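# Fold the towel in half on the table

## Task

Fold the towel once, end to end, so the two halves lie on each other with their edges roughly aligned and no additional creases. The folded towel must lie flat and entirely on the tabletop, not touching or resting on the basket, with no lumps or raised parts. Release it and withdraw the hands at the end. The robot must not topple or finish leaning, or the task counts as failed.

## Robot and tools

Robot: a LinearBot, an omnidirectional wheeled base with a column about 1.7 m high. A carriage rides the column (lift_m) and holds two identical six-joint arms, each ending in a two-finger gripper. Arm bases sit about 0.57 m + lift_m above the floor, and carriage parts hang roughly 0.15 m lower than that. A hand can reach 0.78 m from its shoulder but only about 0.38 m below its arm base. Hands are about 0.16 m long and 0.1 m wide (0.14 m opened); fingertips taper to about 0.005 m thick. Parked joints 1-6 are 0, 0.05, 0.05, 1.45, 0, 0. Cameras: carriage_camera (fixed, facing ahead, tilted about 20 degrees down), left_wrist_camera and right_wrist_camera (looking beyond the fingertips).

Frames (metres): base frame has its origin on the floor below the base centre, x ahead, y to the left, z up. left_hand and right_hand readings are the midpoint between each hand's pads, in this frame; quat_wxyz rotates base axes into hand axes (hand z runs along the fingers, the fingers open along hand y). The odometry frame is the base frame where the scene began; base_odometry there counts only wheel rotation, so slip shows as travel, and heading (rad, left positive) lies in -3.142 to 3.142.

move: one action plus options. "base" is an object holding exactly one relative command, an offset from where the base currently is: translate_m (forward +, -2 to 2 m), strafe_m (left +, -2 to 2 m) or rotate_rad (counter-clockwise +, -6.3 to 6.3 rad). "joints" is a single object for both arms, keyed by joint name, each value an absolute target: lift_m 0 to 1 m; for each arm (prefix left_ or right_) joint1_rad -2.617 to 3.054 (swing about vertical, 0 ahead, + to the left), joint2_rad 0 to 3.141 (shoulder: 0 upper arm pointing back level, 1.57 vertical, 3.14 ahead level), joint3_rad 0 to 3.141 (elbow, 0 folded, 3.14 straight), joint4_rad -1.57 to 1.57 (wrist pitch, + lifts fingertips), joint5_rad -1.57 to 1.57 (wrist yaw, + swings fingertips to the right, opposite to joint 1), joint6_rad -2.094 to 2.094 (roll along the fingers, + clockwise viewed from the forearm), gripper_m 0 to 0.093 (pad gap in metres). Unnamed joints keep their last target. "speeds" caps top speed for that action only: translate_m and strafe_m 0.02 to 0.5 m/s, rotate_rad 0.05 to 1.57 rad/s, lift_m 0.08 to 0.27 m/s (default 0.25). "min_time_s" (0.1 to 8 s) sets the shortest duration of arm and gripper motions; values of 2 or more make hand paths straighter, while values that are too short make arms jerk and overshoot. "cameras" lists camera names or ["all"]. "blocking" true (default) returns when everything rests; false returns within about half a second while motion continues. A move without an action just reports state and images (including the scene number). Unknown keys make a call invalid; out-of-range values get it refused, and a refusal or an unrequested stop cancels your later calls in that reply.

wait: seconds from 0 to 10; returns state, ending early once running motions settle. stop: brakes every running motion, which then reads "stopped"; braked arms may keep pressing. zoom_image: camera plus region [x0, y0, x1, y1] in pixels of that camera's latest image, top-left origin, at most 504 by 504. finished_scene: scene (the current scene number); it ends the scene irreversibly, so the towel must already be finished and released.

Results: "move" reads done or the worst status word. base_status and joint_status per motion: moving, done, off_target (rested short, may still push), contact_stop, time_out (target dropped, holds in place), not_followed (a self-collision check held the arm back), limit_stop_at_motor_heat. on_its_own lists uncommanded behaviour; "held at" is a target, not a reading. motor_effort is percent of maximum, bracket is the peak; a lift effort that keeps dropping as the carriage descends means a hand is resting on something. Joint torques follow joint order and are offset and noisy. Gripper readings can sit a few millimetres off the true gap; to release, command well above the reading. Hand readings are often a little higher than reality, more so at long reach.

Cautions: arms have no contact stop and keep pushing when blocked. Never let the arms collide or squeeze each other; a hard press ends the scene. Do not strike furniture hard, and do not reverse the column under the table edge. Keep the carriage low and arms close when driving to avoid tipping; a leaning robot or lifted wheels is penalised. Arms held stretched out heat up; MOTOR HOT warns near 75 °C, and at 100 °C the arm goes limp for 30-60 s, so park arms between steps. A joint 2 below 0.8 rad plus a wide outward joint 1 turn can hit the column. Meanwhile the scene keeps running while you plan, and a loose object may occasionally be nudged.

Each tool is called after "Emit:" in YAML: its name, and indented under it one key for each argument.

## Session

Emit:
move:

Scene clock: 0.00 s.
Joint torques (N m): no reading
base_odometry: x=+0.000 y=+0.000 heading=+0.000
base_status: not commanded
joint_positions: lift_m=+0.300 left_joint1_rad=-0.009 left_joint2_rad=+0.037 left_joint3_rad=+0.034 left_joint4_rad=+1.412 left_joint5_rad=+0.018 left_joint6_rad=+0.021 left_gripper_m=+0.09396 right_joint1_rad=-0.001 right_joint2_rad=+0.049 right_joint3_rad=+0.043 right_joint4_rad=+1.457 right_joint5_rad=-0.002 right_joint6_rad=-0.010 right_gripper_m=+0.09396
joint_status: not commanded
motor_effort: lift_m=+31 drive_wheels=-1
left_hand: x=+0.2739 y=+0.3096 z=+1.3233 quat_wxyz=(+0.997, +0.010, +0.080, +0.005) (m; base frame)
right_hand: x=+0.2639 y=-0.3128 z=+1.3273 quat_wxyz=(+0.998, -0.001, +0.059, -0.006) (m; base frame)
pictures: carriage_camera, left_wrist_camera, right_wrist_camera
Images, in order (width x height): carriage_camera 896x504, left_wrist_camera 896x504, right_wrist_camera 896x504.

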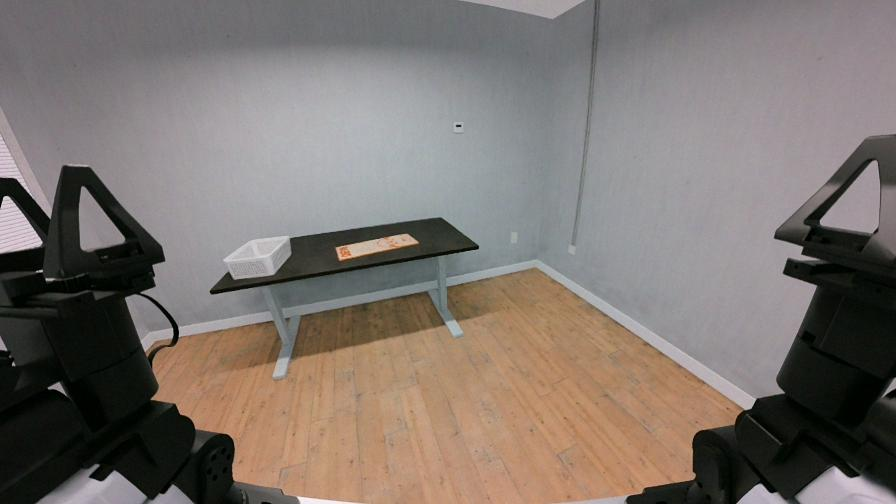

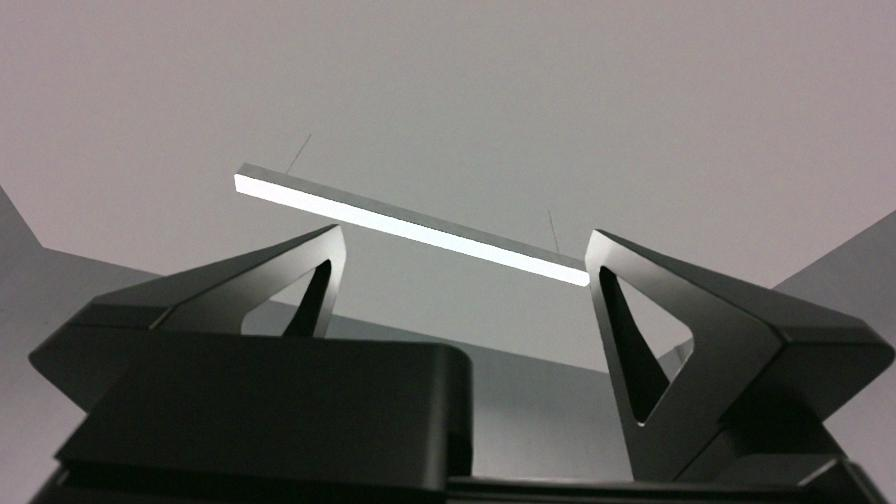

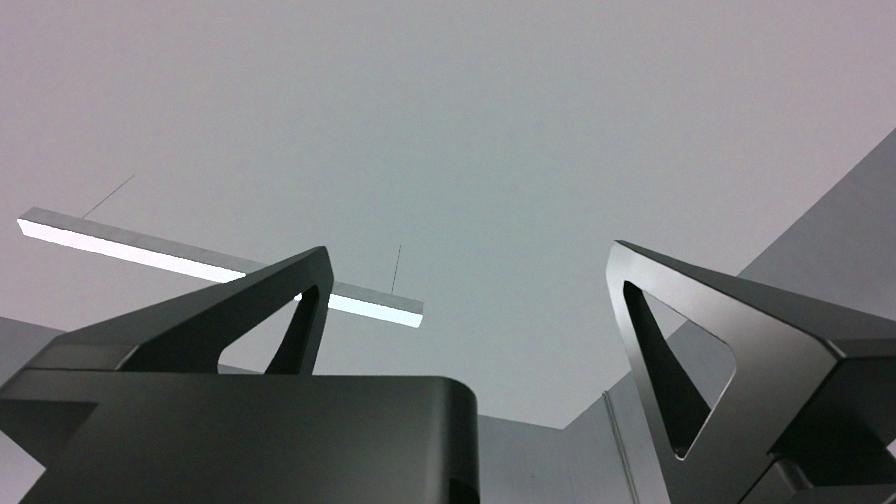

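Emit:
move:
  base: {"rotate_rad": 0.5}

Emit:
move:
  base: {"strafe_m": -0.4}

Emit:
move:
  base: {"translate_m": 0.65}
  joints: {"lift_m": 0.5}
  cameras: ["carriage_camera"]

Scene clock: 9.77 s.
Joint torques (N m): left_arm=[-0.09 3.19 6.5 -0.02 0.09 0.01] | right_arm=[0.02 3.12 5.97 -0.17 -0.11 0.05]
move: done
base_odometry: x=+0.000 y=+0.000 heading=+0.500
base_status: done
joint_positions: lift_m=+0.300 left_joint1_rad=-0.009 left_joint2_rad=+0.037 left_joint3_rad=+0.034 left_joint4_rad=+1.412 left_joint5_rad=+0.018 left_joint6_rad=+0.021 left_gripper_m=+0.09396 right_joint1_rad=-0.001 right_joint2_rad=+0.049 right_joint3_rad=+0.043 right_joint4_rad=+1.457 right_joint5_rad=-0.002 right_joint6_rad=-0.010 right_gripper_m=+0.09396
joint_status: not commanded
motor_effort: lift_m=+31(31) drive_wheels=+7(9)
left_hand: x=+0.2739 y=+0.3096 z=+1.3233 quat_wxyz=(+0.997, +0.010, +0.080, +0.005) (m; base frame)
right_hand: x=+0.2640 y=-0.3128 z=+1.3273 quat_wxyz=(+0.998, -0.001, +0.060, -0.006) (m; base frame)
pictures: none

Scene clock: 12.60 s.
Joint torques (N m): left_arm=[-0.03 3.11 6.41 -0.04 0.08 0.03] | right_arm=[-0.1 3.04 6.06 -0.2 -0.09 0.04]
move: done
base_odometry: x=+0.192 y=-0.351 heading=+0.501
base_status: done
joint_positions: lift_m=+0.300 left_joint1_rad=-0.008 left_joint2_rad=+0.037 left_joint3_rad=+0.034 left_joint4_rad=+1.412 left_joint5_rad=+0.018 left_joint6_rad=+0.021 left_gripper_m=+0.09396 right_joint1_rad=-0.001 right_joint2_rad=+0.049 right_joint3_rad=+0.043 right_joint4_rad=+1.457 right_joint5_rad=-0.002 right_joint6_rad=-0.010 right_gripper_m=+0.09396
joint_status: not commanded
motor_effort: lift_m=+30(31) drive_wheels=-6(12)
left_hand: x=+0.2739 y=+0.3096 z=+1.3233 quat_wxyz=(+0.997, +0.010, +0.080, +0.006) (m; base frame)
right_hand: x=+0.2641 y=-0.3127 z=+1.3272 quat_wxyz=(+0.998, -0.001, +0.060, -0.005) (m; base frame)
pictures: none

Scene clock: 16.13 s.
Joint torques (N m): left_arm=[-0.14 3.23 6.52 0.02 0.1 0.02] | right_arm=[-0.13 3.18 6.02 -0.17 -0.07 0.04]
move: done
base_odometry: x=+0.763 y=-0.039 heading=+0.500
base_status: done
joint_positions: lift_m=+0.500 left_joint1_rad=-0.008 left_joint2_rad=+0.037 left_joint3_rad=+0.034 left_joint4_rad=+1.409 left_joint5_rad=+0.018 left_joint6_rad=+0.021 left_gripper_m=+0.09396 right_joint1_rad=-0.001 right_joint2_rad=+0.049 right_joint3_rad=+0.043 right_joint4_rad=+1.455 right_joint5_rad=-0.002 right_joint6_rad=-0.010 right_gripper_m=+0.09396
joint_status: all done
motor_effort: lift_m=+31(38) drive_wheels=-3(8)
left_hand: x=+0.2748 y=+0.3096 z=+1.5231 quat_wxyz=(+0.997, +0.010, +0.082, +0.006) (m; base frame)
right_hand: x=+0.2644 y=-0.3127 z=+1.5271 quat_wxyz=(+0.998, -0.001, +0.060, -0.005) (m; base frame)
pictures: carriage_camera
Images, in order (width x height): carriage_camera 896x504.

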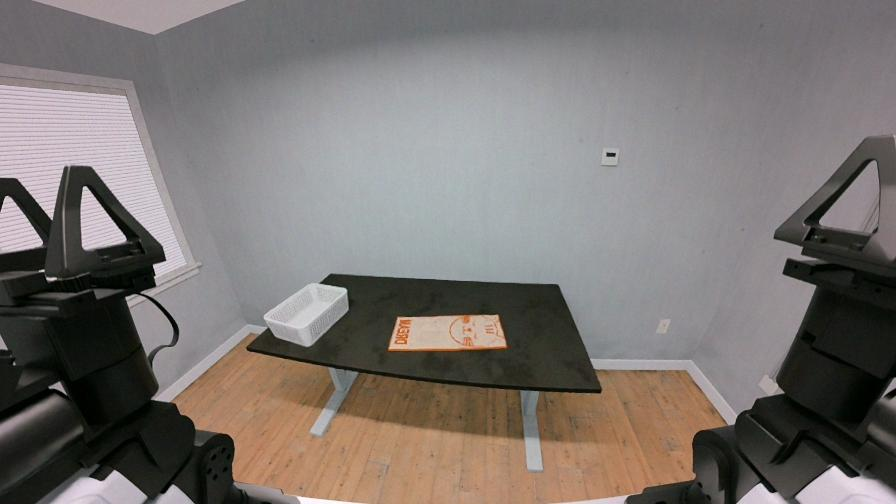

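Emit:
move:
  base: {"strafe_m": -0.285}
  joints: {"left_joint2_rad": 1.0, "left_joint3_rad": 0.5, "left_joint4_rad": -0.5, "right_joint2_rad": 1.0, "right_joint3_rad": 0.5, "right_joint4_rad": -0.5, "left_joint1_rad": 0.3, "right_joint1_rad": -0.3}

Emit:
move:
  base: {"translate_m": 0.55}
  speeds: {"translate_m": 0.25}

Emit:
move:
  joints: {"left_joint1_rad": -0.54, "left_joint2_rad": 2.99, "left_joint3_rad": 1.96, "left_joint4_rad": -0.55, "left_joint5_rad": 0, "left_joint6_rad": -0.54, "left_gripper_m": 0.04}
  min_time_s: 3
  cameras: ["all"]

Scene clock: 30.83 s.
Joint torques (N m): left_arm=[0.62 -1.44 10.61 1.74 0.07 0.05] | right_arm=[-0.8 -1.28 10.11 1.32 -0.11 0.05]
move: done
base_odometry: x=+0.900 y=-0.289 heading=+0.500
base_status: done
joint_positions: lift_m=+0.500 left_joint1_rad=+0.291 left_joint2_rad=+0.990 left_joint3_rad=+0.469 left_joint4_rad=-0.484 left_joint5_rad=+0.018 left_joint6_rad=+0.021 left_gripper_m=+0.09396 right_joint1_rad=-0.292 right_joint2_rad=+0.991 right_joint3_rad=+0.467 right_joint4_rad=-0.487 right_joint5_rad=-0.002 right_joint6_rad=-0.010 right_gripper_m=+0.09396
joint_status: all done
motor_effort: lift_m=+31(32) drive_wheels=-2(8)
left_hand: x=+0.4737 y=+0.3819 z=+1.1510 quat_wxyz=(+0.277, -0.127, +0.952, +0.035) (m; base frame)
right_hand: x=+0.4715 y=-0.3846 z=+1.1493 quat_wxyz=(+0.273, +0.135, +0.952, -0.041) (m; base frame)
pictures: none

Scene clock: 34.33 s.
Joint torques (N m): left_arm=[0.65 -1.33 10.61 1.78 0.11 0.03] | right_arm=[-0.79 -1.4 10.13 1.33 -0.09 0.06]
move: done
base_odometry: x=+1.383 y=-0.026 heading=+0.500
base_status: done
joint_positions: lift_m=+0.500 left_joint1_rad=+0.291 left_joint2_rad=+0.990 left_joint3_rad=+0.469 left_joint4_rad=-0.488 left_joint5_rad=+0.018 left_joint6_rad=+0.021 left_gripper_m=+0.09396 right_joint1_rad=-0.292 right_joint2_rad=+0.991 right_joint3_rad=+0.467 right_joint4_rad=-0.492 right_joint5_rad=-0.002 right_joint6_rad=-0.010 right_gripper_m=+0.09396
joint_status: not commanded
motor_effort: lift_m=+31(32) drive_wheels=-4(8)
left_hand: x=+0.4730 y=+0.3817 z=+1.1504 quat_wxyz=(+0.275, -0.127, +0.952, +0.034) (m; base frame)
right_hand: x=+0.4705 y=-0.3843 z=+1.1486 quat_wxyz=(+0.271, +0.135, +0.952, -0.040) (m; base frame)
pictures: none

Scene clock: 37.63 s.
Joint torques (N m): left_arm=[-0.68 -11.3 7.09 0.44 -0.06 -0.07] | right_arm=[-0.68 -1.37 10.13 1.36 -0.09 0.07]
move: done
base_odometry: x=+1.383 y=-0.026 heading=+0.500
base_status: not commanded
joint_positions: lift_m=+0.500 left_joint1_rad=-0.533 left_joint2_rad=+2.958 left_joint3_rad=+1.939 left_joint4_rad=-0.538 left_joint5_rad=+0.013 left_joint6_rad=-0.529 left_gripper_m=+0.04010 right_joint1_rad=-0.292 right_joint2_rad=+0.991 right_joint3_rad=+0.467 right_joint4_rad=-0.492 right_joint5_rad=-0.002 right_joint6_rad=-0.010 right_gripper_m=+0.09396
joint_status: all done
motor_effort: lift_m=+31(32) drive_wheels=-2(4)
left_hand: x=+0.6301 y=+0.0762 z=+0.8325 quat_wxyz=(+0.003, +0.002, +1.000, -0.009) (m; base frame)
right_hand: x=+0.4705 y=-0.3843 z=+1.1486 quat_wxyz=(+0.271, +0.135, +0.952, -0.040) (m; base frame)
pictures: carriage_camera, left_wrist_camera, right_wrist_camera
Images, in order (width x height): carriage_camera 896x504, left_wrist_camera 896x504, right_wrist_camera 896x504.

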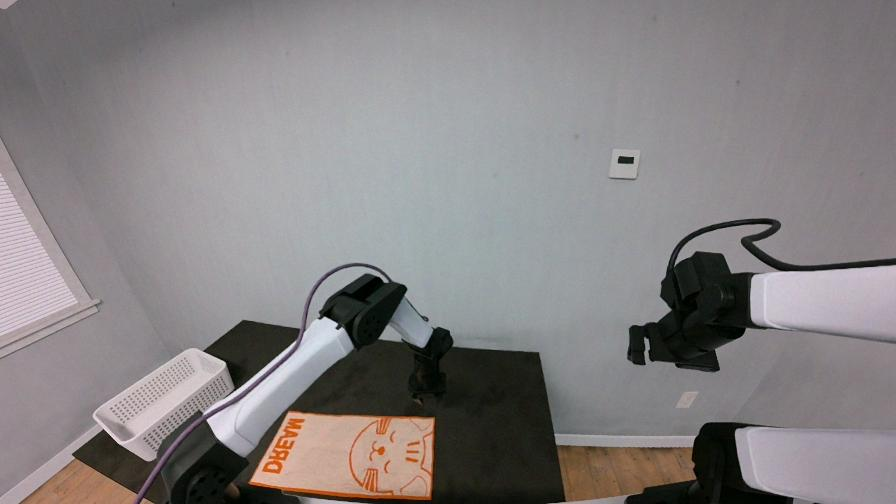

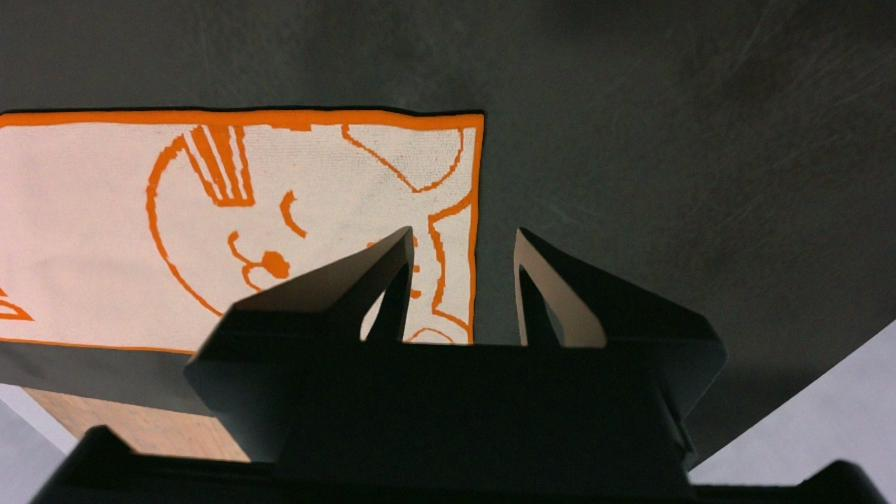

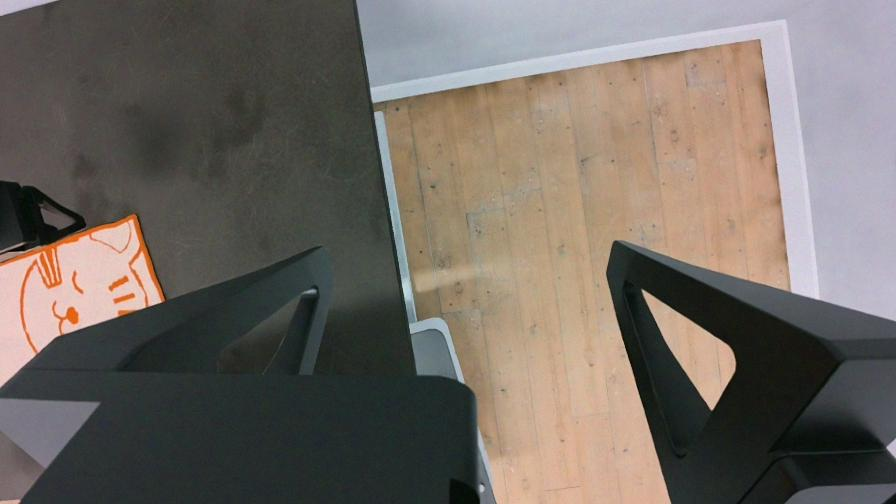

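Emit:
move:
  base: {"translate_m": -0.03}
  speeds: {"translate_m": 0.1}
  joints: {"left_joint1_rad": -0.515, "left_joint2_rad": 2.87, "left_joint3_rad": 1.905, "left_joint4_rad": -0.451, "left_joint5_rad": 0, "left_joint6_rad": -0.51}
  min_time_s: 1.5

Emit:
move:
  joints: {"right_joint1_rad": 1.03, "right_joint2_rad": 2.80, "right_joint3_rad": 1.775, "right_joint4_rad": -0.556, "right_joint5_rad": 0, "right_joint6_rad": 1.03, "right_gripper_m": 0.04}
  min_time_s: 4

Emit:
move:
  joints: {"lift_m": 0.42}
  cameras: ["all"]

Scene clock: 52.03 s.
Joint torques (N m): left_arm=[0.55 -17.63 3.88 0.95 -0.05 0.12] | right_arm=[-0.77 -1.25 10.07 1.35 -0.1 0.05]
move: done
base_odometry: x=+1.356 y=-0.040 heading=+0.500
base_status: done
joint_positions: lift_m=+0.500 left_joint1_rad=-0.523 left_joint2_rad=+2.920 left_joint3_rad=+1.923 left_joint4_rad=-0.460 left_joint5_rad=+0.011 left_joint6_rad=-0.520 left_gripper_m=+0.04010 right_joint1_rad=-0.292 right_joint2_rad=+0.991 right_joint3_rad=+0.467 right_joint4_rad=-0.493 right_joint5_rad=-0.002 right_joint6_rad=-0.010 right_gripper_m=+0.09396
joint_status: all done
motor_effort: lift_m=+31(33) drive_wheels=+1(9)
left_hand: x=+0.6558 y=+0.0671 z=+0.8481 quat_wxyz=(+0.047, +0.002, +0.998, -0.033) (m; base frame)
right_hand: x=+0.4702 y=-0.3842 z=+1.1484 quat_wxyz=(+0.270, +0.135, +0.953, -0.040) (m; base frame)
pictures: none

Scene clock: 56.33 s.
Joint torques (N m): left_arm=[0.34 -17.51 3.73 0.9 -0.03 0.15] | right_arm=[0.01 -11.51 5.48 0.62 -0.03 0.04]
move: not_followed
base_odometry: x=+1.356 y=-0.040 heading=+0.500
base_status: not commanded
joint_positions: lift_m=+0.500 left_joint1_rad=-0.522 left_joint2_rad=+2.920 left_joint3_rad=+1.923 left_joint4_rad=-0.457 left_joint5_rad=+0.011 left_joint6_rad=-0.520 left_gripper_m=+0.04010 right_joint1_rad=+0.729 right_joint2_rad=+2.380 right_joint3_rad=+1.466 right_joint4_rad=-0.525 right_joint5_rad=-0.004 right_joint6_rad=+0.759 right_gripper_m=+0.04013
joint_status: right_joint1_rad not_followed (moved +1.021 of +1.322); right_joint2_rad not_followed (moved +1.389 of +1.809); right_joint3_rad not_followed (moved +0.999 of +1.308); right_joint4_rad not_followed (moved -0.031 of -0.063); right_joint5_rad not_followed (moved -0.002 of +0.002); right_joint6_rad not_followed (moved +0.769 of +1.040); the others done
motor_effort: lift_m=+31(32) drive_wheels=+1(2)
left_hand: x=+0.6568 y=+0.0671 z=+0.8482 quat_wxyz=(+0.048, +0.001, +0.998, -0.034) (m; base frame)
right_hand: x=+0.5612 y=-0.0191 z=+0.9882 quat_wxyz=(+0.047, +0.015, +0.998, +0.046) (m; base frame)
pictures: none
joint command not followed: on one or more control steps a check withheld the commanded joint targets of the right arm, and it was not sent them on those steps. On the call's last step the targets were still withheld.
cause: the commanded joint targets, or the way to them, would bring a part of the robot too close to another arm (this arm's wrist (the part past joint 4) and the left arm's forearm (the part past joint 3), 17 mm apart when this arm was first held).

Scene clock: 57.20 s.
Joint torques (N m): left_arm=[0.4 -15.77 4.88 0.89 -0.02 0.18] | right_arm=[0.12 -11.45 5.37 0.6 -0.02 0.05]
move: done
base_odometry: x=+1.356 y=-0.040 heading=+0.500
base_status: not commanded
joint_positions: lift_m=+0.420 left_joint1_rad=-0.522 left_joint2_rad=+2.897 left_joint3_rad=+1.913 left_joint4_rad=-0.451 left_joint5_rad=+0.011 left_joint6_rad=-0.520 left_gripper_m=+0.04010 right_joint1_rad=+0.729 right_joint2_rad=+2.380 right_joint3_rad=+1.466 right_joint4_rad=-0.524 right_joint5_rad=-0.004 right_joint6_rad=+0.759 right_gripper_m=+0.04013
joint_status: all done
on_its_own: right_joint1_rad still aims at your old target +1.030; right_joint2_rad still aims at your old target +2.800; right_joint3_rad still aims at your old target +1.775; right_joint6_rad still aims at your old target +1.030
motor_effort: lift_m=+29(29) drive_wheels=-2(2)
left_hand: x=+0.6615 y=+0.0644 z=+0.7772 quat_wxyz=(+0.056, +0.002, +0.998, -0.039) (m; base frame)
right_hand: x=+0.5614 y=-0.0189 z=+0.9084 quat_wxyz=(+0.048, +0.015, +0.998, +0.046) (m; base frame)
pictures: carriage_camera, left_wrist_camera, right_wrist_camera
joint command not followed: on one or more control steps a check withheld the commanded joint targets of the right arm, and it was not sent them on those steps. On the call's last step the targets were still withheld.
cause: the commanded joint targets, or the way to them, would bring a part of the robot too close to another arm (this arm's wrist (the part past joint 4) and the left arm's forearm (the part past joint 3), 13 mm apart when this arm was first held).
Images, in order (width x height): carriage_camera 896x504, left_wrist_camera 896x504, right_wrist_camera 896x504.

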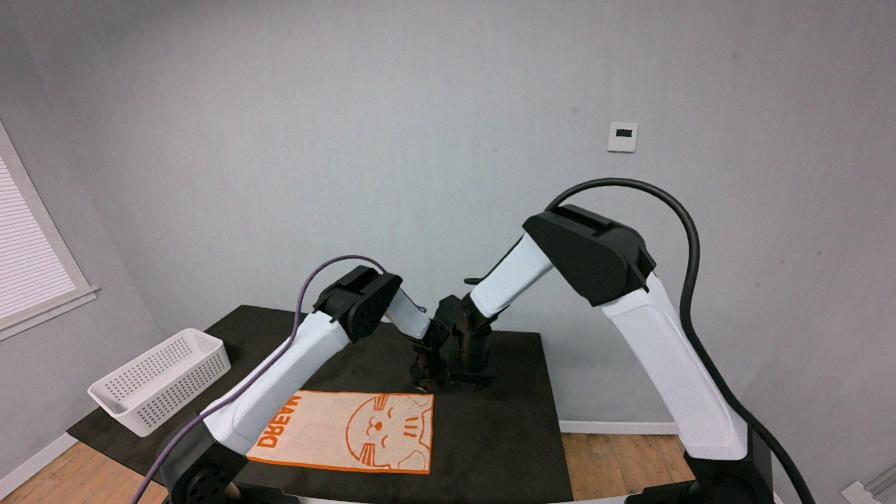

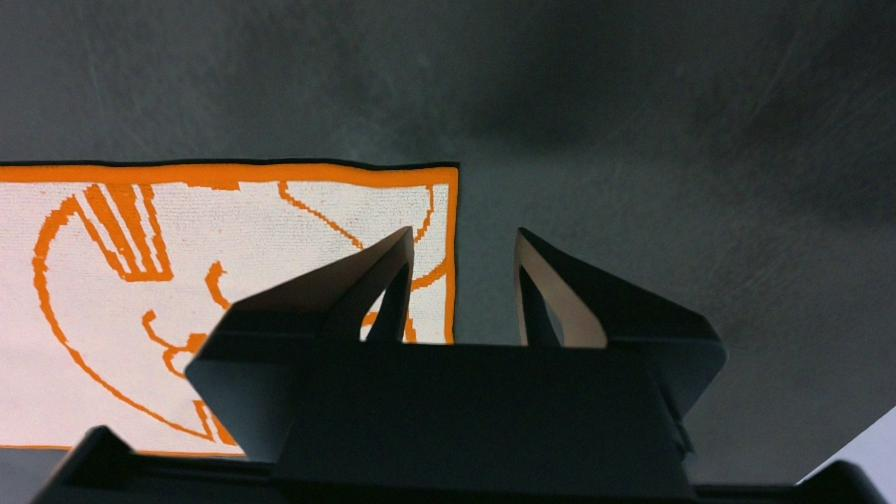

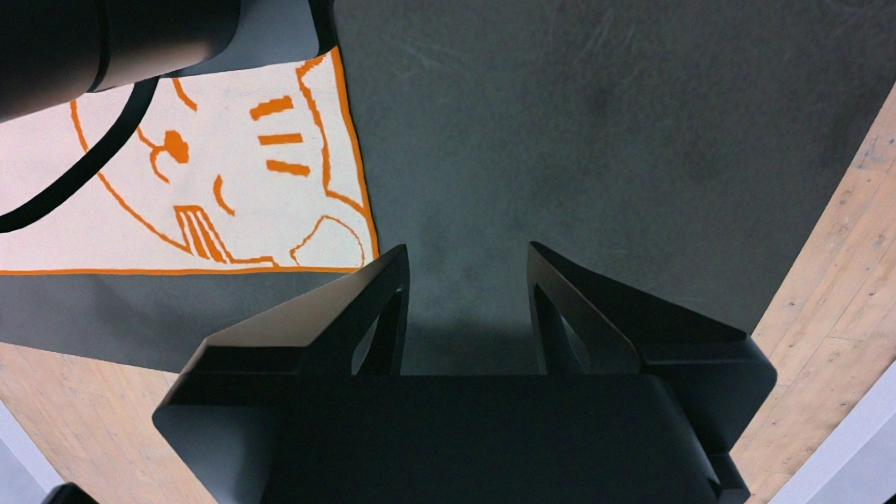

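Emit:
move:
  joints: {"right_joint1_rad": 0.6, "right_joint2_rad": 2.38, "right_joint3_rad": 1.1, "right_joint4_rad": -0.25, "right_joint5_rad": 0, "right_joint6_rad": 0.76}
  min_time_s: 1.5

Emit:
move:
  joints: {"right_joint1_rad": 1.1, "right_joint2_rad": 2.43, "right_joint3_rad": 1.0, "right_joint4_rad": -0.12, "right_joint5_rad": 0, "right_joint6_rad": 1.03}
  min_time_s: 1.5

Emit:
move:
  joints: {"right_joint1_rad": 1.03, "right_joint2_rad": 2.80, "right_joint3_rad": 1.775, "right_joint4_rad": -0.556, "right_joint5_rad": 0, "right_joint6_rad": 1.03}
  min_time_s: 2.5
  cameras: ["all"]

Scene clock: 66.47 s.
Joint torques (N m): left_arm=[0.44 -15.94 4.78 0.87 -0.05 0.14] | right_arm=[-0.66 -13.16 2.47 0.42 0 -0.02]
move: done
base_odometry: x=+1.356 y=-0.040 heading=+0.500
base_status: not commanded
joint_positions: lift_m=+0.420 left_joint1_rad=-0.522 left_joint2_rad=+2.897 left_joint3_rad=+1.913 left_joint4_rad=-0.451 left_joint5_rad=+0.011 left_joint6_rad=-0.520 left_gripper_m=+0.04010 right_joint1_rad=+0.607 right_joint2_rad=+2.423 right_joint3_rad=+1.109 right_joint4_rad=-0.265 right_joint5_rad=-0.004 right_joint6_rad=+0.768 right_gripper_m=+0.04013
joint_status: all done
motor_effort: lift_m=+28(31) drive_wheels=+1(2)
left_hand: x=+0.6615 y=+0.0644 z=+0.7772 quat_wxyz=(+0.056, +0.002, +0.998, -0.039) (m; base frame)
right_hand: x=+0.5090 y=-0.1205 z=+0.8335 quat_wxyz=(-0.005, +0.080, +0.997, -0.001) (m; base frame)
pictures: none
held back during your reply time (right arm), on 90 control steps: a part of the arm was too close to another arm, or the arm's last command would have brought one too close.
led back after a hold (right arm): the arm was led back toward your command in small steps, so it may still be short of it.
joint command not followed: on one or more control steps a check withheld the commanded joint targets of the right arm, and it was not sent them on those steps.
cause: the commanded joint targets, or the way to them, would bring a part of the robot too close to another arm (this arm's wrist (the part past joint 4) and the left arm's forearm (the part past joint 3), 11 mm apart when this arm was first held).

Scene clock: 68.27 s.
Joint torques (N m): left_arm=[0.42 -15.91 4.85 0.88 -0.04 0.16] | right_arm=[0.59 -8.88 1.98 0.5 -0.02 0.07]
move: done
base_odometry: x=+1.356 y=-0.040 heading=+0.500
base_status: not commanded
joint_positions: lift_m=+0.420 left_joint1_rad=-0.522 left_joint2_rad=+2.897 left_joint3_rad=+1.913 left_joint4_rad=-0.451 left_joint5_rad=+0.011 left_joint6_rad=-0.520 left_gripper_m=+0.04010 right_joint1_rad=+1.093 right_joint2_rad=+2.423 right_joint3_rad=+1.009 right_joint4_rad=-0.134 right_joint5_rad=-0.004 right_joint6_rad=+1.022 right_gripper_m=+0.04013
joint_status: all done
motor_effort: lift_m=+28(30) drive_wheels=-1(2)
left_hand: x=+0.6615 y=+0.0644 z=+0.7772 quat_wxyz=(+0.056, +0.002, +0.998, -0.039) (m; base frame)
right_hand: x=+0.3801 y=-0.0272 z=+0.8226 quat_wxyz=(+0.004, -0.035, +0.999, +0.010) (m; base frame)
pictures: none

Scene clock: 71.07 s.
Joint torques (N m): left_arm=[0.42 -16.03 4.86 0.92 -0.06 0.12] | right_arm=[-0.91 -10.3 6.78 0.25 0.01 0.12]
move: done
base_odometry: x=+1.356 y=-0.040 heading=+0.500
base_status: not commanded
joint_positions: lift_m=+0.420 left_joint1_rad=-0.522 left_joint2_rad=+2.897 left_joint3_rad=+1.913 left_joint4_rad=-0.451 left_joint5_rad=+0.011 left_joint6_rad=-0.520 left_gripper_m=+0.04010 right_joint1_rad=+1.039 right_joint2_rad=+2.769 right_joint3_rad=+1.751 right_joint4_rad=-0.542 right_joint5_rad=-0.004 right_joint6_rad=+1.024 right_gripper_m=+0.04013
joint_status: all done
motor_effort: lift_m=+29(30) drive_wheels=+1(2)
left_hand: x=+0.6615 y=+0.0644 z=+0.7772 quat_wxyz=(+0.056, +0.002, +0.998, -0.039) (m; base frame)
right_hand: x=+0.4596 y=+0.0735 z=+0.8005 quat_wxyz=(+0.001, -0.008, +1.000, +0.006) (m; base frame)
pictures: carriage_camera, left_wrist_camera, right_wrist_camera
Images, in order (width x height): carriage_camera 896x504, left_wrist_camera 896x504, right_wrist_camera 896x504.

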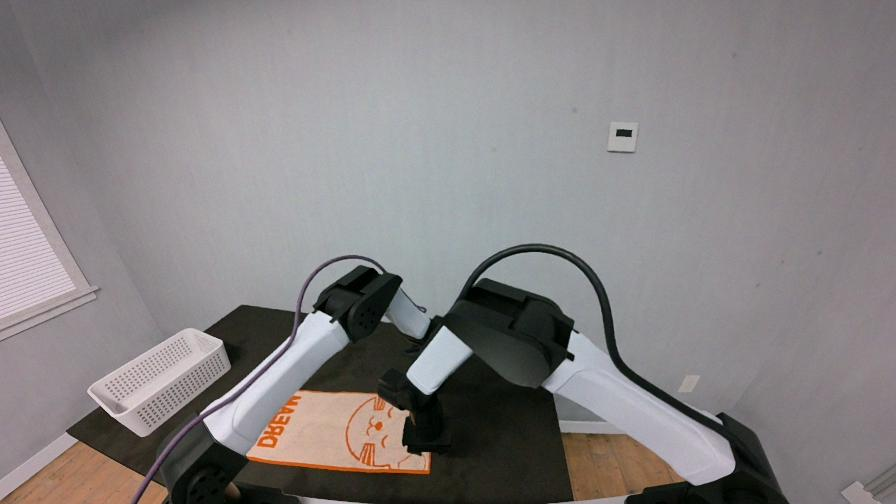

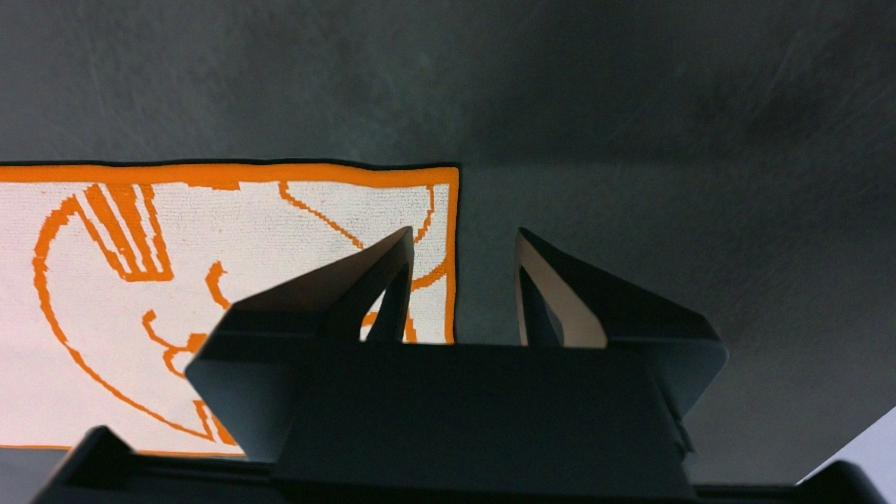

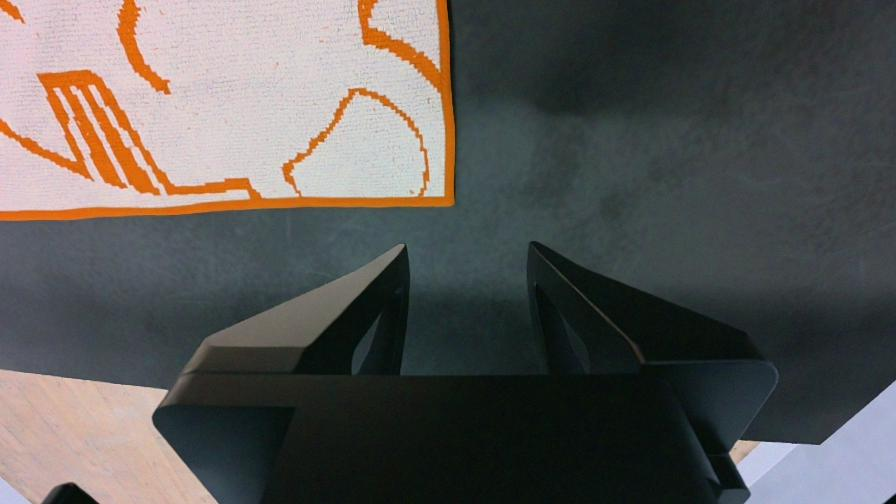

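Emit:
move:
  joints: {"right_joint1_rad": 1.025, "right_joint2_rad": 2.90, "right_joint3_rad": 1.877, "right_joint4_rad": -0.557, "right_joint6_rad": 1.03, "left_gripper_m":0.03,"right_gripper_m":0.03}
  min_time_s: 1.5
  cameras: ["right_wrist_camera"]

Emit:
move:
  joints: {"lift_m": 0.390}
  speeds: {"lift_m": 0.08}
  cameras: ["left_wrist_camera", "right_wrist_camera"]

Scene clock: 79.60 s.
Joint torques (N m): left_arm=[0.47 -15.82 4.89 0.89 -0.03 0.15] | right_arm=[-0.87 -10.55 6.9 0.23 0.01 0.11]
move: done
base_odometry: x=+1.356 y=-0.040 heading=+0.500
base_status: not commanded
joint_positions: lift_m=+0.420 left_joint1_rad=-0.522 left_joint2_rad=+2.897 left_joint3_rad=+1.913 left_joint4_rad=-0.451 left_joint5_rad=+0.011 left_joint6_rad=-0.520 left_gripper_m=+0.03010 right_joint1_rad=+1.034 right_joint2_rad=+2.869 right_joint3_rad=+1.853 right_joint4_rad=-0.545 right_joint5_rad=-0.004 right_joint6_rad=+1.024 right_gripper_m=+0.03013
joint_status: all done
motor_effort: lift_m=+28(30) drive_wheels=+1(2)
left_hand: x=+0.6615 y=+0.0644 z=+0.7772 quat_wxyz=(+0.056, +0.002, +0.998, -0.039) (m; base frame)
right_hand: x=+0.4661 y=+0.0796 z=+0.7758 quat_wxyz=(+0.001, -0.005, +1.000, +0.005) (m; base frame)
pictures: right_wrist_camera
Images, in order (width x height): right_wrist_camera 896x504.

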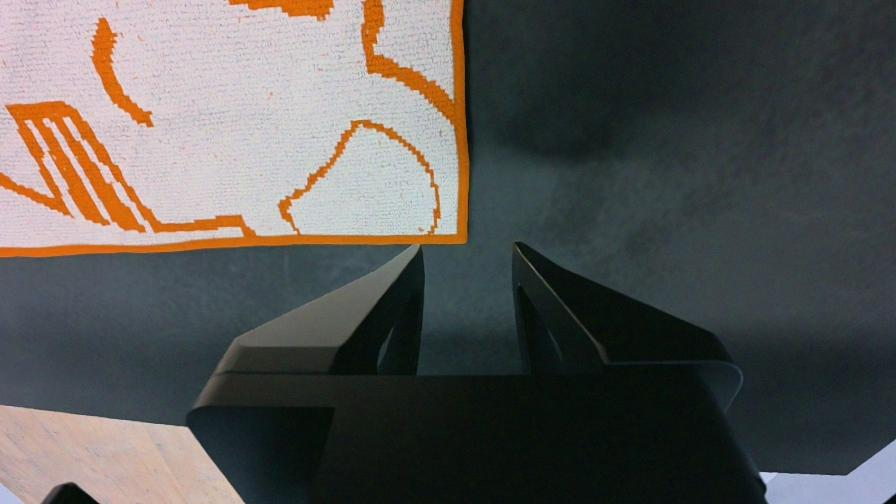

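Scene clock: 80.37 s.
Joint torques (N m): left_arm=[0.5 -15.84 4.86 0.89 -0.05 0.13] | right_arm=[-0.87 -11.21 6.31 0.27 0 0.12]
move: done
base_odometry: x=+1.356 y=-0.040 heading=+0.500
base_status: not commanded
joint_positions: lift_m=+0.390 left_joint1_rad=-0.522 left_joint2_rad=+2.896 left_joint3_rad=+1.913 left_joint4_rad=-0.449 left_joint5_rad=+0.011 left_joint6_rad=-0.520 left_gripper_m=+0.03010 right_joint1_rad=+1.034 right_joint2_rad=+2.877 right_joint3_rad=+1.858 right_joint4_rad=-0.549 right_joint5_rad=-0.004 right_joint6_rad=+1.024 right_gripper_m=+0.03013
joint_status: all done
motor_effort: lift_m=+29(30) drive_wheels=+1(2)
left_hand: x=+0.6621 y=+0.0641 z=+0.7476 quat_wxyz=(+0.057, +0.002, +0.998, -0.039) (m; base frame)
right_hand: x=+0.4652 y=+0.0783 z=+0.7435 quat_wxyz=(-0.001, -0.005, +1.000, +0.002) (m; base frame)
pictures: left_wrist_camera, right_wrist_camera
Images, in order (width x height): left_wrist_camera 896x504, right_wrist_camera 896x504.

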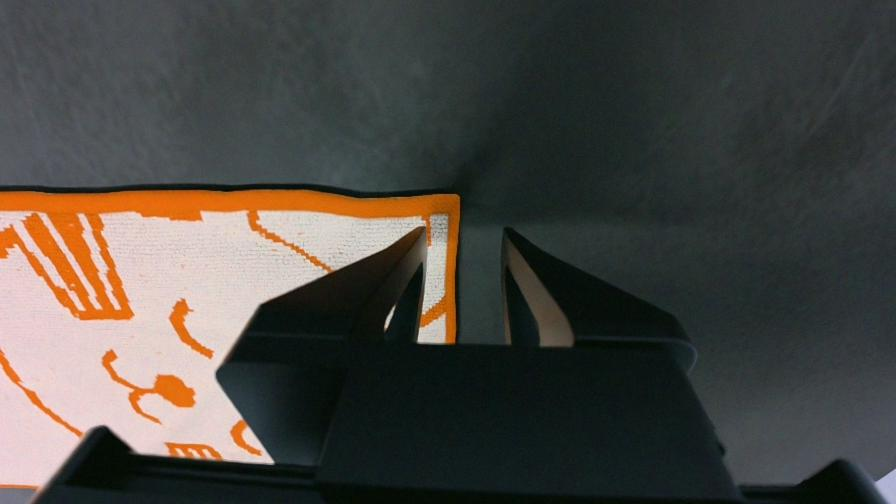

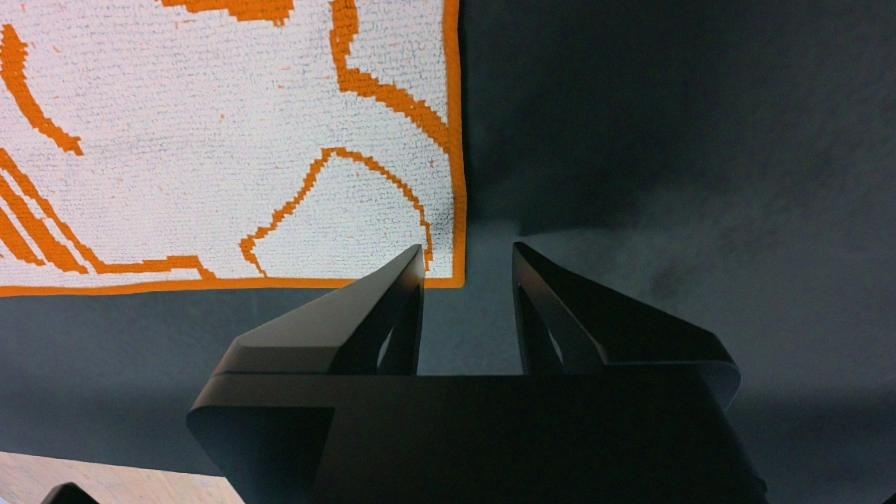

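Emit:
move:
  joints: {"lift_m": 0.380}
  speeds: {"lift_m": 0.08}

Emit:
move:
  joints: {"lift_m": 0.374}
  speeds: {"lift_m": 0.08}
  cameras: ["left_wrist_camera", "right_wrist_camera"]

Scene clock: 84.87 s.
Joint torques (N m): left_arm=[0.55 -15.41 4.96 0.88 -0.03 0.14] | right_arm=[-0.81 -11.38 5.97 0.27 0.01 0.1]
move: done
base_odometry: x=+1.356 y=-0.040 heading=+0.500
base_status: not commanded
joint_positions: lift_m=+0.380 left_joint1_rad=-0.522 left_joint2_rad=+2.891 left_joint3_rad=+1.913 left_joint4_rad=-0.448 left_joint5_rad=+0.009 left_joint6_rad=-0.519 left_gripper_m=+0.03009 right_joint1_rad=+1.034 right_joint2_rad=+2.879 right_joint3_rad=+1.863 right_joint4_rad=-0.550 right_joint5_rad=-0.004 right_joint6_rad=+1.024 right_gripper_m=+0.03013
joint_status: all done
motor_effort: lift_m=+27(30) drive_wheels=+0(2)
left_hand: x=+0.6639 y=+0.0635 z=+0.7399 quat_wxyz=(+0.061, +0.002, +0.997, -0.040) (m; base frame)
right_hand: x=+0.4657 y=+0.0791 z=+0.7336 quat_wxyz=(+0.000, -0.005, +1.000, +0.003) (m; base frame)
pictures: none

Scene clock: 85.33 s.
Joint torques (N m): left_arm=[0.2 -14.69 5.15 1.01 0.01 0.12] | right_arm=[-0.61 -11.3 4.86 0.48 0.03 0.11]
move: done
base_odometry: x=+1.356 y=-0.040 heading=+0.500
base_status: not commanded
joint_positions: lift_m=+0.375 left_joint1_rad=-0.522 left_joint2_rad=+2.882 left_joint3_rad=+1.913 left_joint4_rad=-0.459 left_joint5_rad=+0.005 left_joint6_rad=-0.519 left_gripper_m=+0.03009 right_joint1_rad=+1.033 right_joint2_rad=+2.878 right_joint3_rad=+1.876 right_joint4_rad=-0.575 right_joint5_rad=-0.005 right_joint6_rad=+1.024 right_gripper_m=+0.03011
joint_status: all done
motor_effort: lift_m=+24(25) drive_wheels=+1(2)
left_hand: x=+0.6648 y=+0.0637 z=+0.7384 quat_wxyz=(+0.061, +0.002, +0.997, -0.038) (m; base frame)
right_hand: x=+0.4658 y=+0.0791 z=+0.7308 quat_wxyz=(-0.003, -0.004, +1.000, -0.001) (m; base frame)
pictures: left_wrist_camera, right_wrist_camera
Images, in order (width x height): left_wrist_camera 896x504, right_wrist_camera 896x504.

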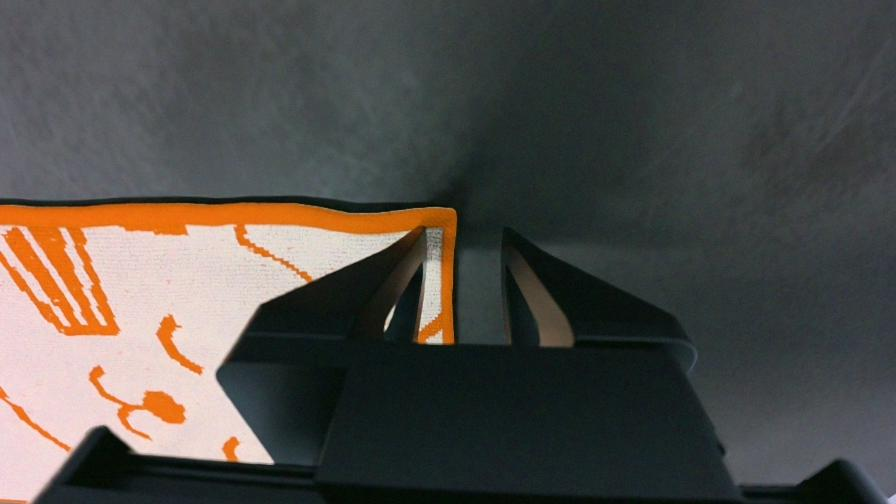

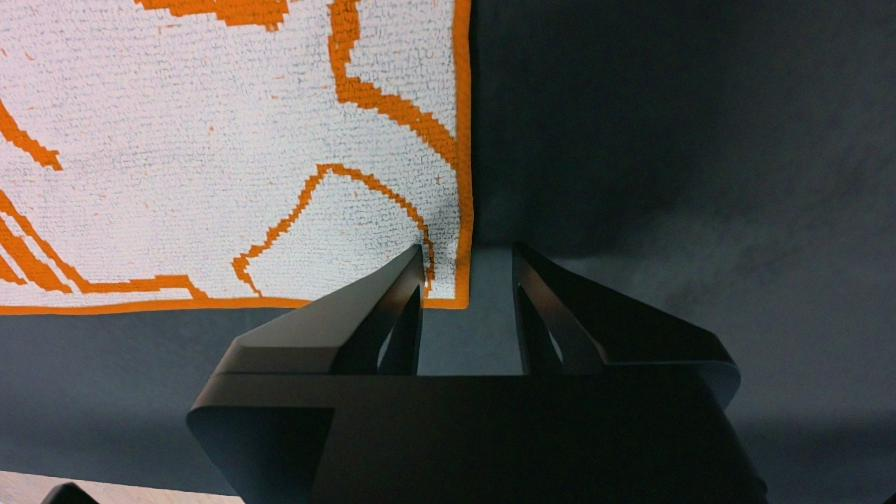

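Emit:
move:
  joints: {"lift_m": 0.371}
  speeds: {"lift_m": 0.08}

Emit:
move:
  joints: {"left_gripper_m": 0.0, "right_gripper_m": 0.0}
  min_time_s: 1.5

Emit:
move:
  joints: {"lift_m": 0.42}
  speeds: {"lift_m": 0.1}
  cameras: ["left_wrist_camera", "right_wrist_camera"]

Scene clock: 94.73 s.
Joint torques (N m): left_arm=[0.43 -14.28 4.94 1.07 0.04 0.14] | right_arm=[-0.66 -11.19 4.59 0.6 0.03 0.1]
move: done
base_odometry: x=+1.356 y=-0.040 heading=+0.500
base_status: not commanded
joint_positions: lift_m=+0.372 left_joint1_rad=-0.522 left_joint2_rad=+2.876 left_joint3_rad=+1.913 left_joint4_rad=-0.466 left_joint5_rad=+0.003 left_joint6_rad=-0.519 left_gripper_m=+0.03009 right_joint1_rad=+1.033 right_joint2_rad=+2.874 right_joint3_rad=+1.879 right_joint4_rad=-0.586 right_joint5_rad=-0.005 right_joint6_rad=+1.024 right_gripper_m=+0.03011
joint_status: all done
motor_effort: lift_m=+24(24) drive_wheels=+1(2)
left_hand: x=+0.6652 y=+0.0638 z=+0.7381 quat_wxyz=(+0.061, +0.002, +0.997, -0.037) (m; base frame)
right_hand: x=+0.4657 y=+0.0790 z=+0.7301 quat_wxyz=(-0.004, -0.004, +1.000, -0.003) (m; base frame)
pictures: none

Scene clock: 96.53 s.
Joint torques (N m): left_arm=[0.03 -14.24 4.93 1.16 0.12 0.12] | right_arm=[-0.85 -11.06 4.38 0.43 0.08 0.11]
move: done
base_odometry: x=+1.356 y=-0.040 heading=+0.500
base_status: not commanded
joint_positions: lift_m=+0.372 left_joint1_rad=-0.517 left_joint2_rad=+2.876 left_joint3_rad=+1.913 left_joint4_rad=-0.477 left_joint5_rad=-0.012 left_joint6_rad=-0.519 left_gripper_m=+0.00346 right_joint1_rad=+1.033 right_joint2_rad=+2.874 right_joint3_rad=+1.883 right_joint4_rad=-0.562 right_joint5_rad=-0.010 right_joint6_rad=+1.025 right_gripper_m=+0.00184
joint_status: all done
motor_effort: lift_m=+23(24) drive_wheels=+1(2)
left_hand: x=+0.6654 y=+0.0698 z=+0.7377 quat_wxyz=(+0.060, -0.002, +0.998, -0.027) (m; base frame)
right_hand: x=+0.4686 y=+0.0857 z=+0.7307 quat_wxyz=(+0.000, -0.004, +1.000, +0.010) (m; base frame)
pictures: none

Scene clock: 97.43 s.
Joint torques (N m): left_arm=[0.17 -14.27 5.16 1.05 0.16 0.14] | right_arm=[-0.54 -11.33 4.36 0.41 0.06 0.09]
move: done
base_odometry: x=+1.356 y=-0.040 heading=+0.500
base_status: not commanded
joint_positions: lift_m=+0.420 left_joint1_rad=-0.517 left_joint2_rad=+2.876 left_joint3_rad=+1.912 left_joint4_rad=-0.459 left_joint5_rad=-0.011 left_joint6_rad=-0.519 left_gripper_m=+0.00338 right_joint1_rad=+1.031 right_joint2_rad=+2.877 right_joint3_rad=+1.883 right_joint4_rad=-0.558 right_joint5_rad=-0.008 right_joint6_rad=+1.025 right_gripper_m=+0.00178
joint_status: all done
motor_effort: lift_m=+31(37) drive_wheels=+1(2)
left_hand: x=+0.6689 y=+0.0677 z=+0.7865 quat_wxyz=(+0.067, -0.002, +0.997, -0.032) (m; base frame)
right_hand: x=+0.4697 y=+0.0850 z=+0.7778 quat_wxyz=(+0.001, -0.003, +1.000, +0.010) (m; base frame)
pictures: left_wrist_camera, right_wrist_camera
Images, in order (width x height): left_wrist_camera 896x504, right_wrist_camera 896x504.

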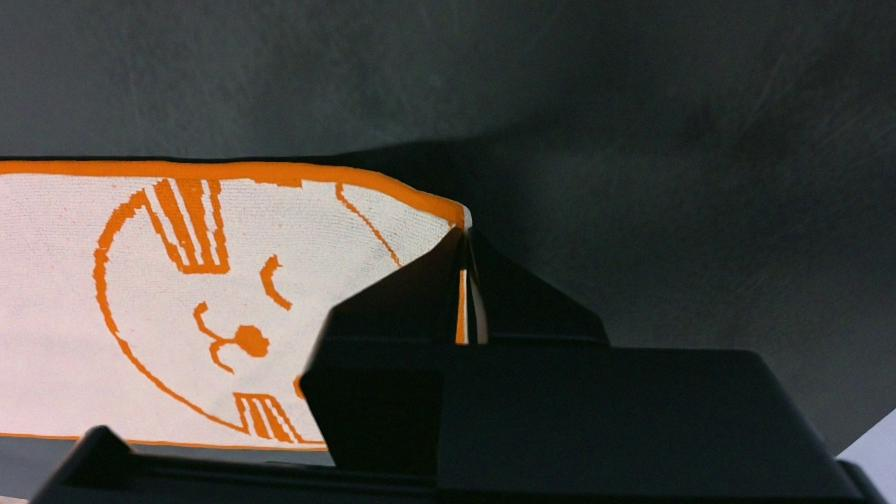

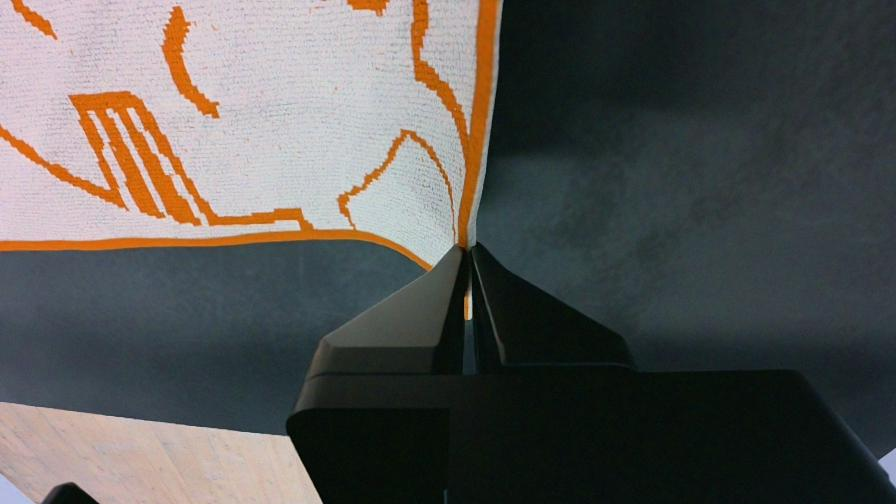

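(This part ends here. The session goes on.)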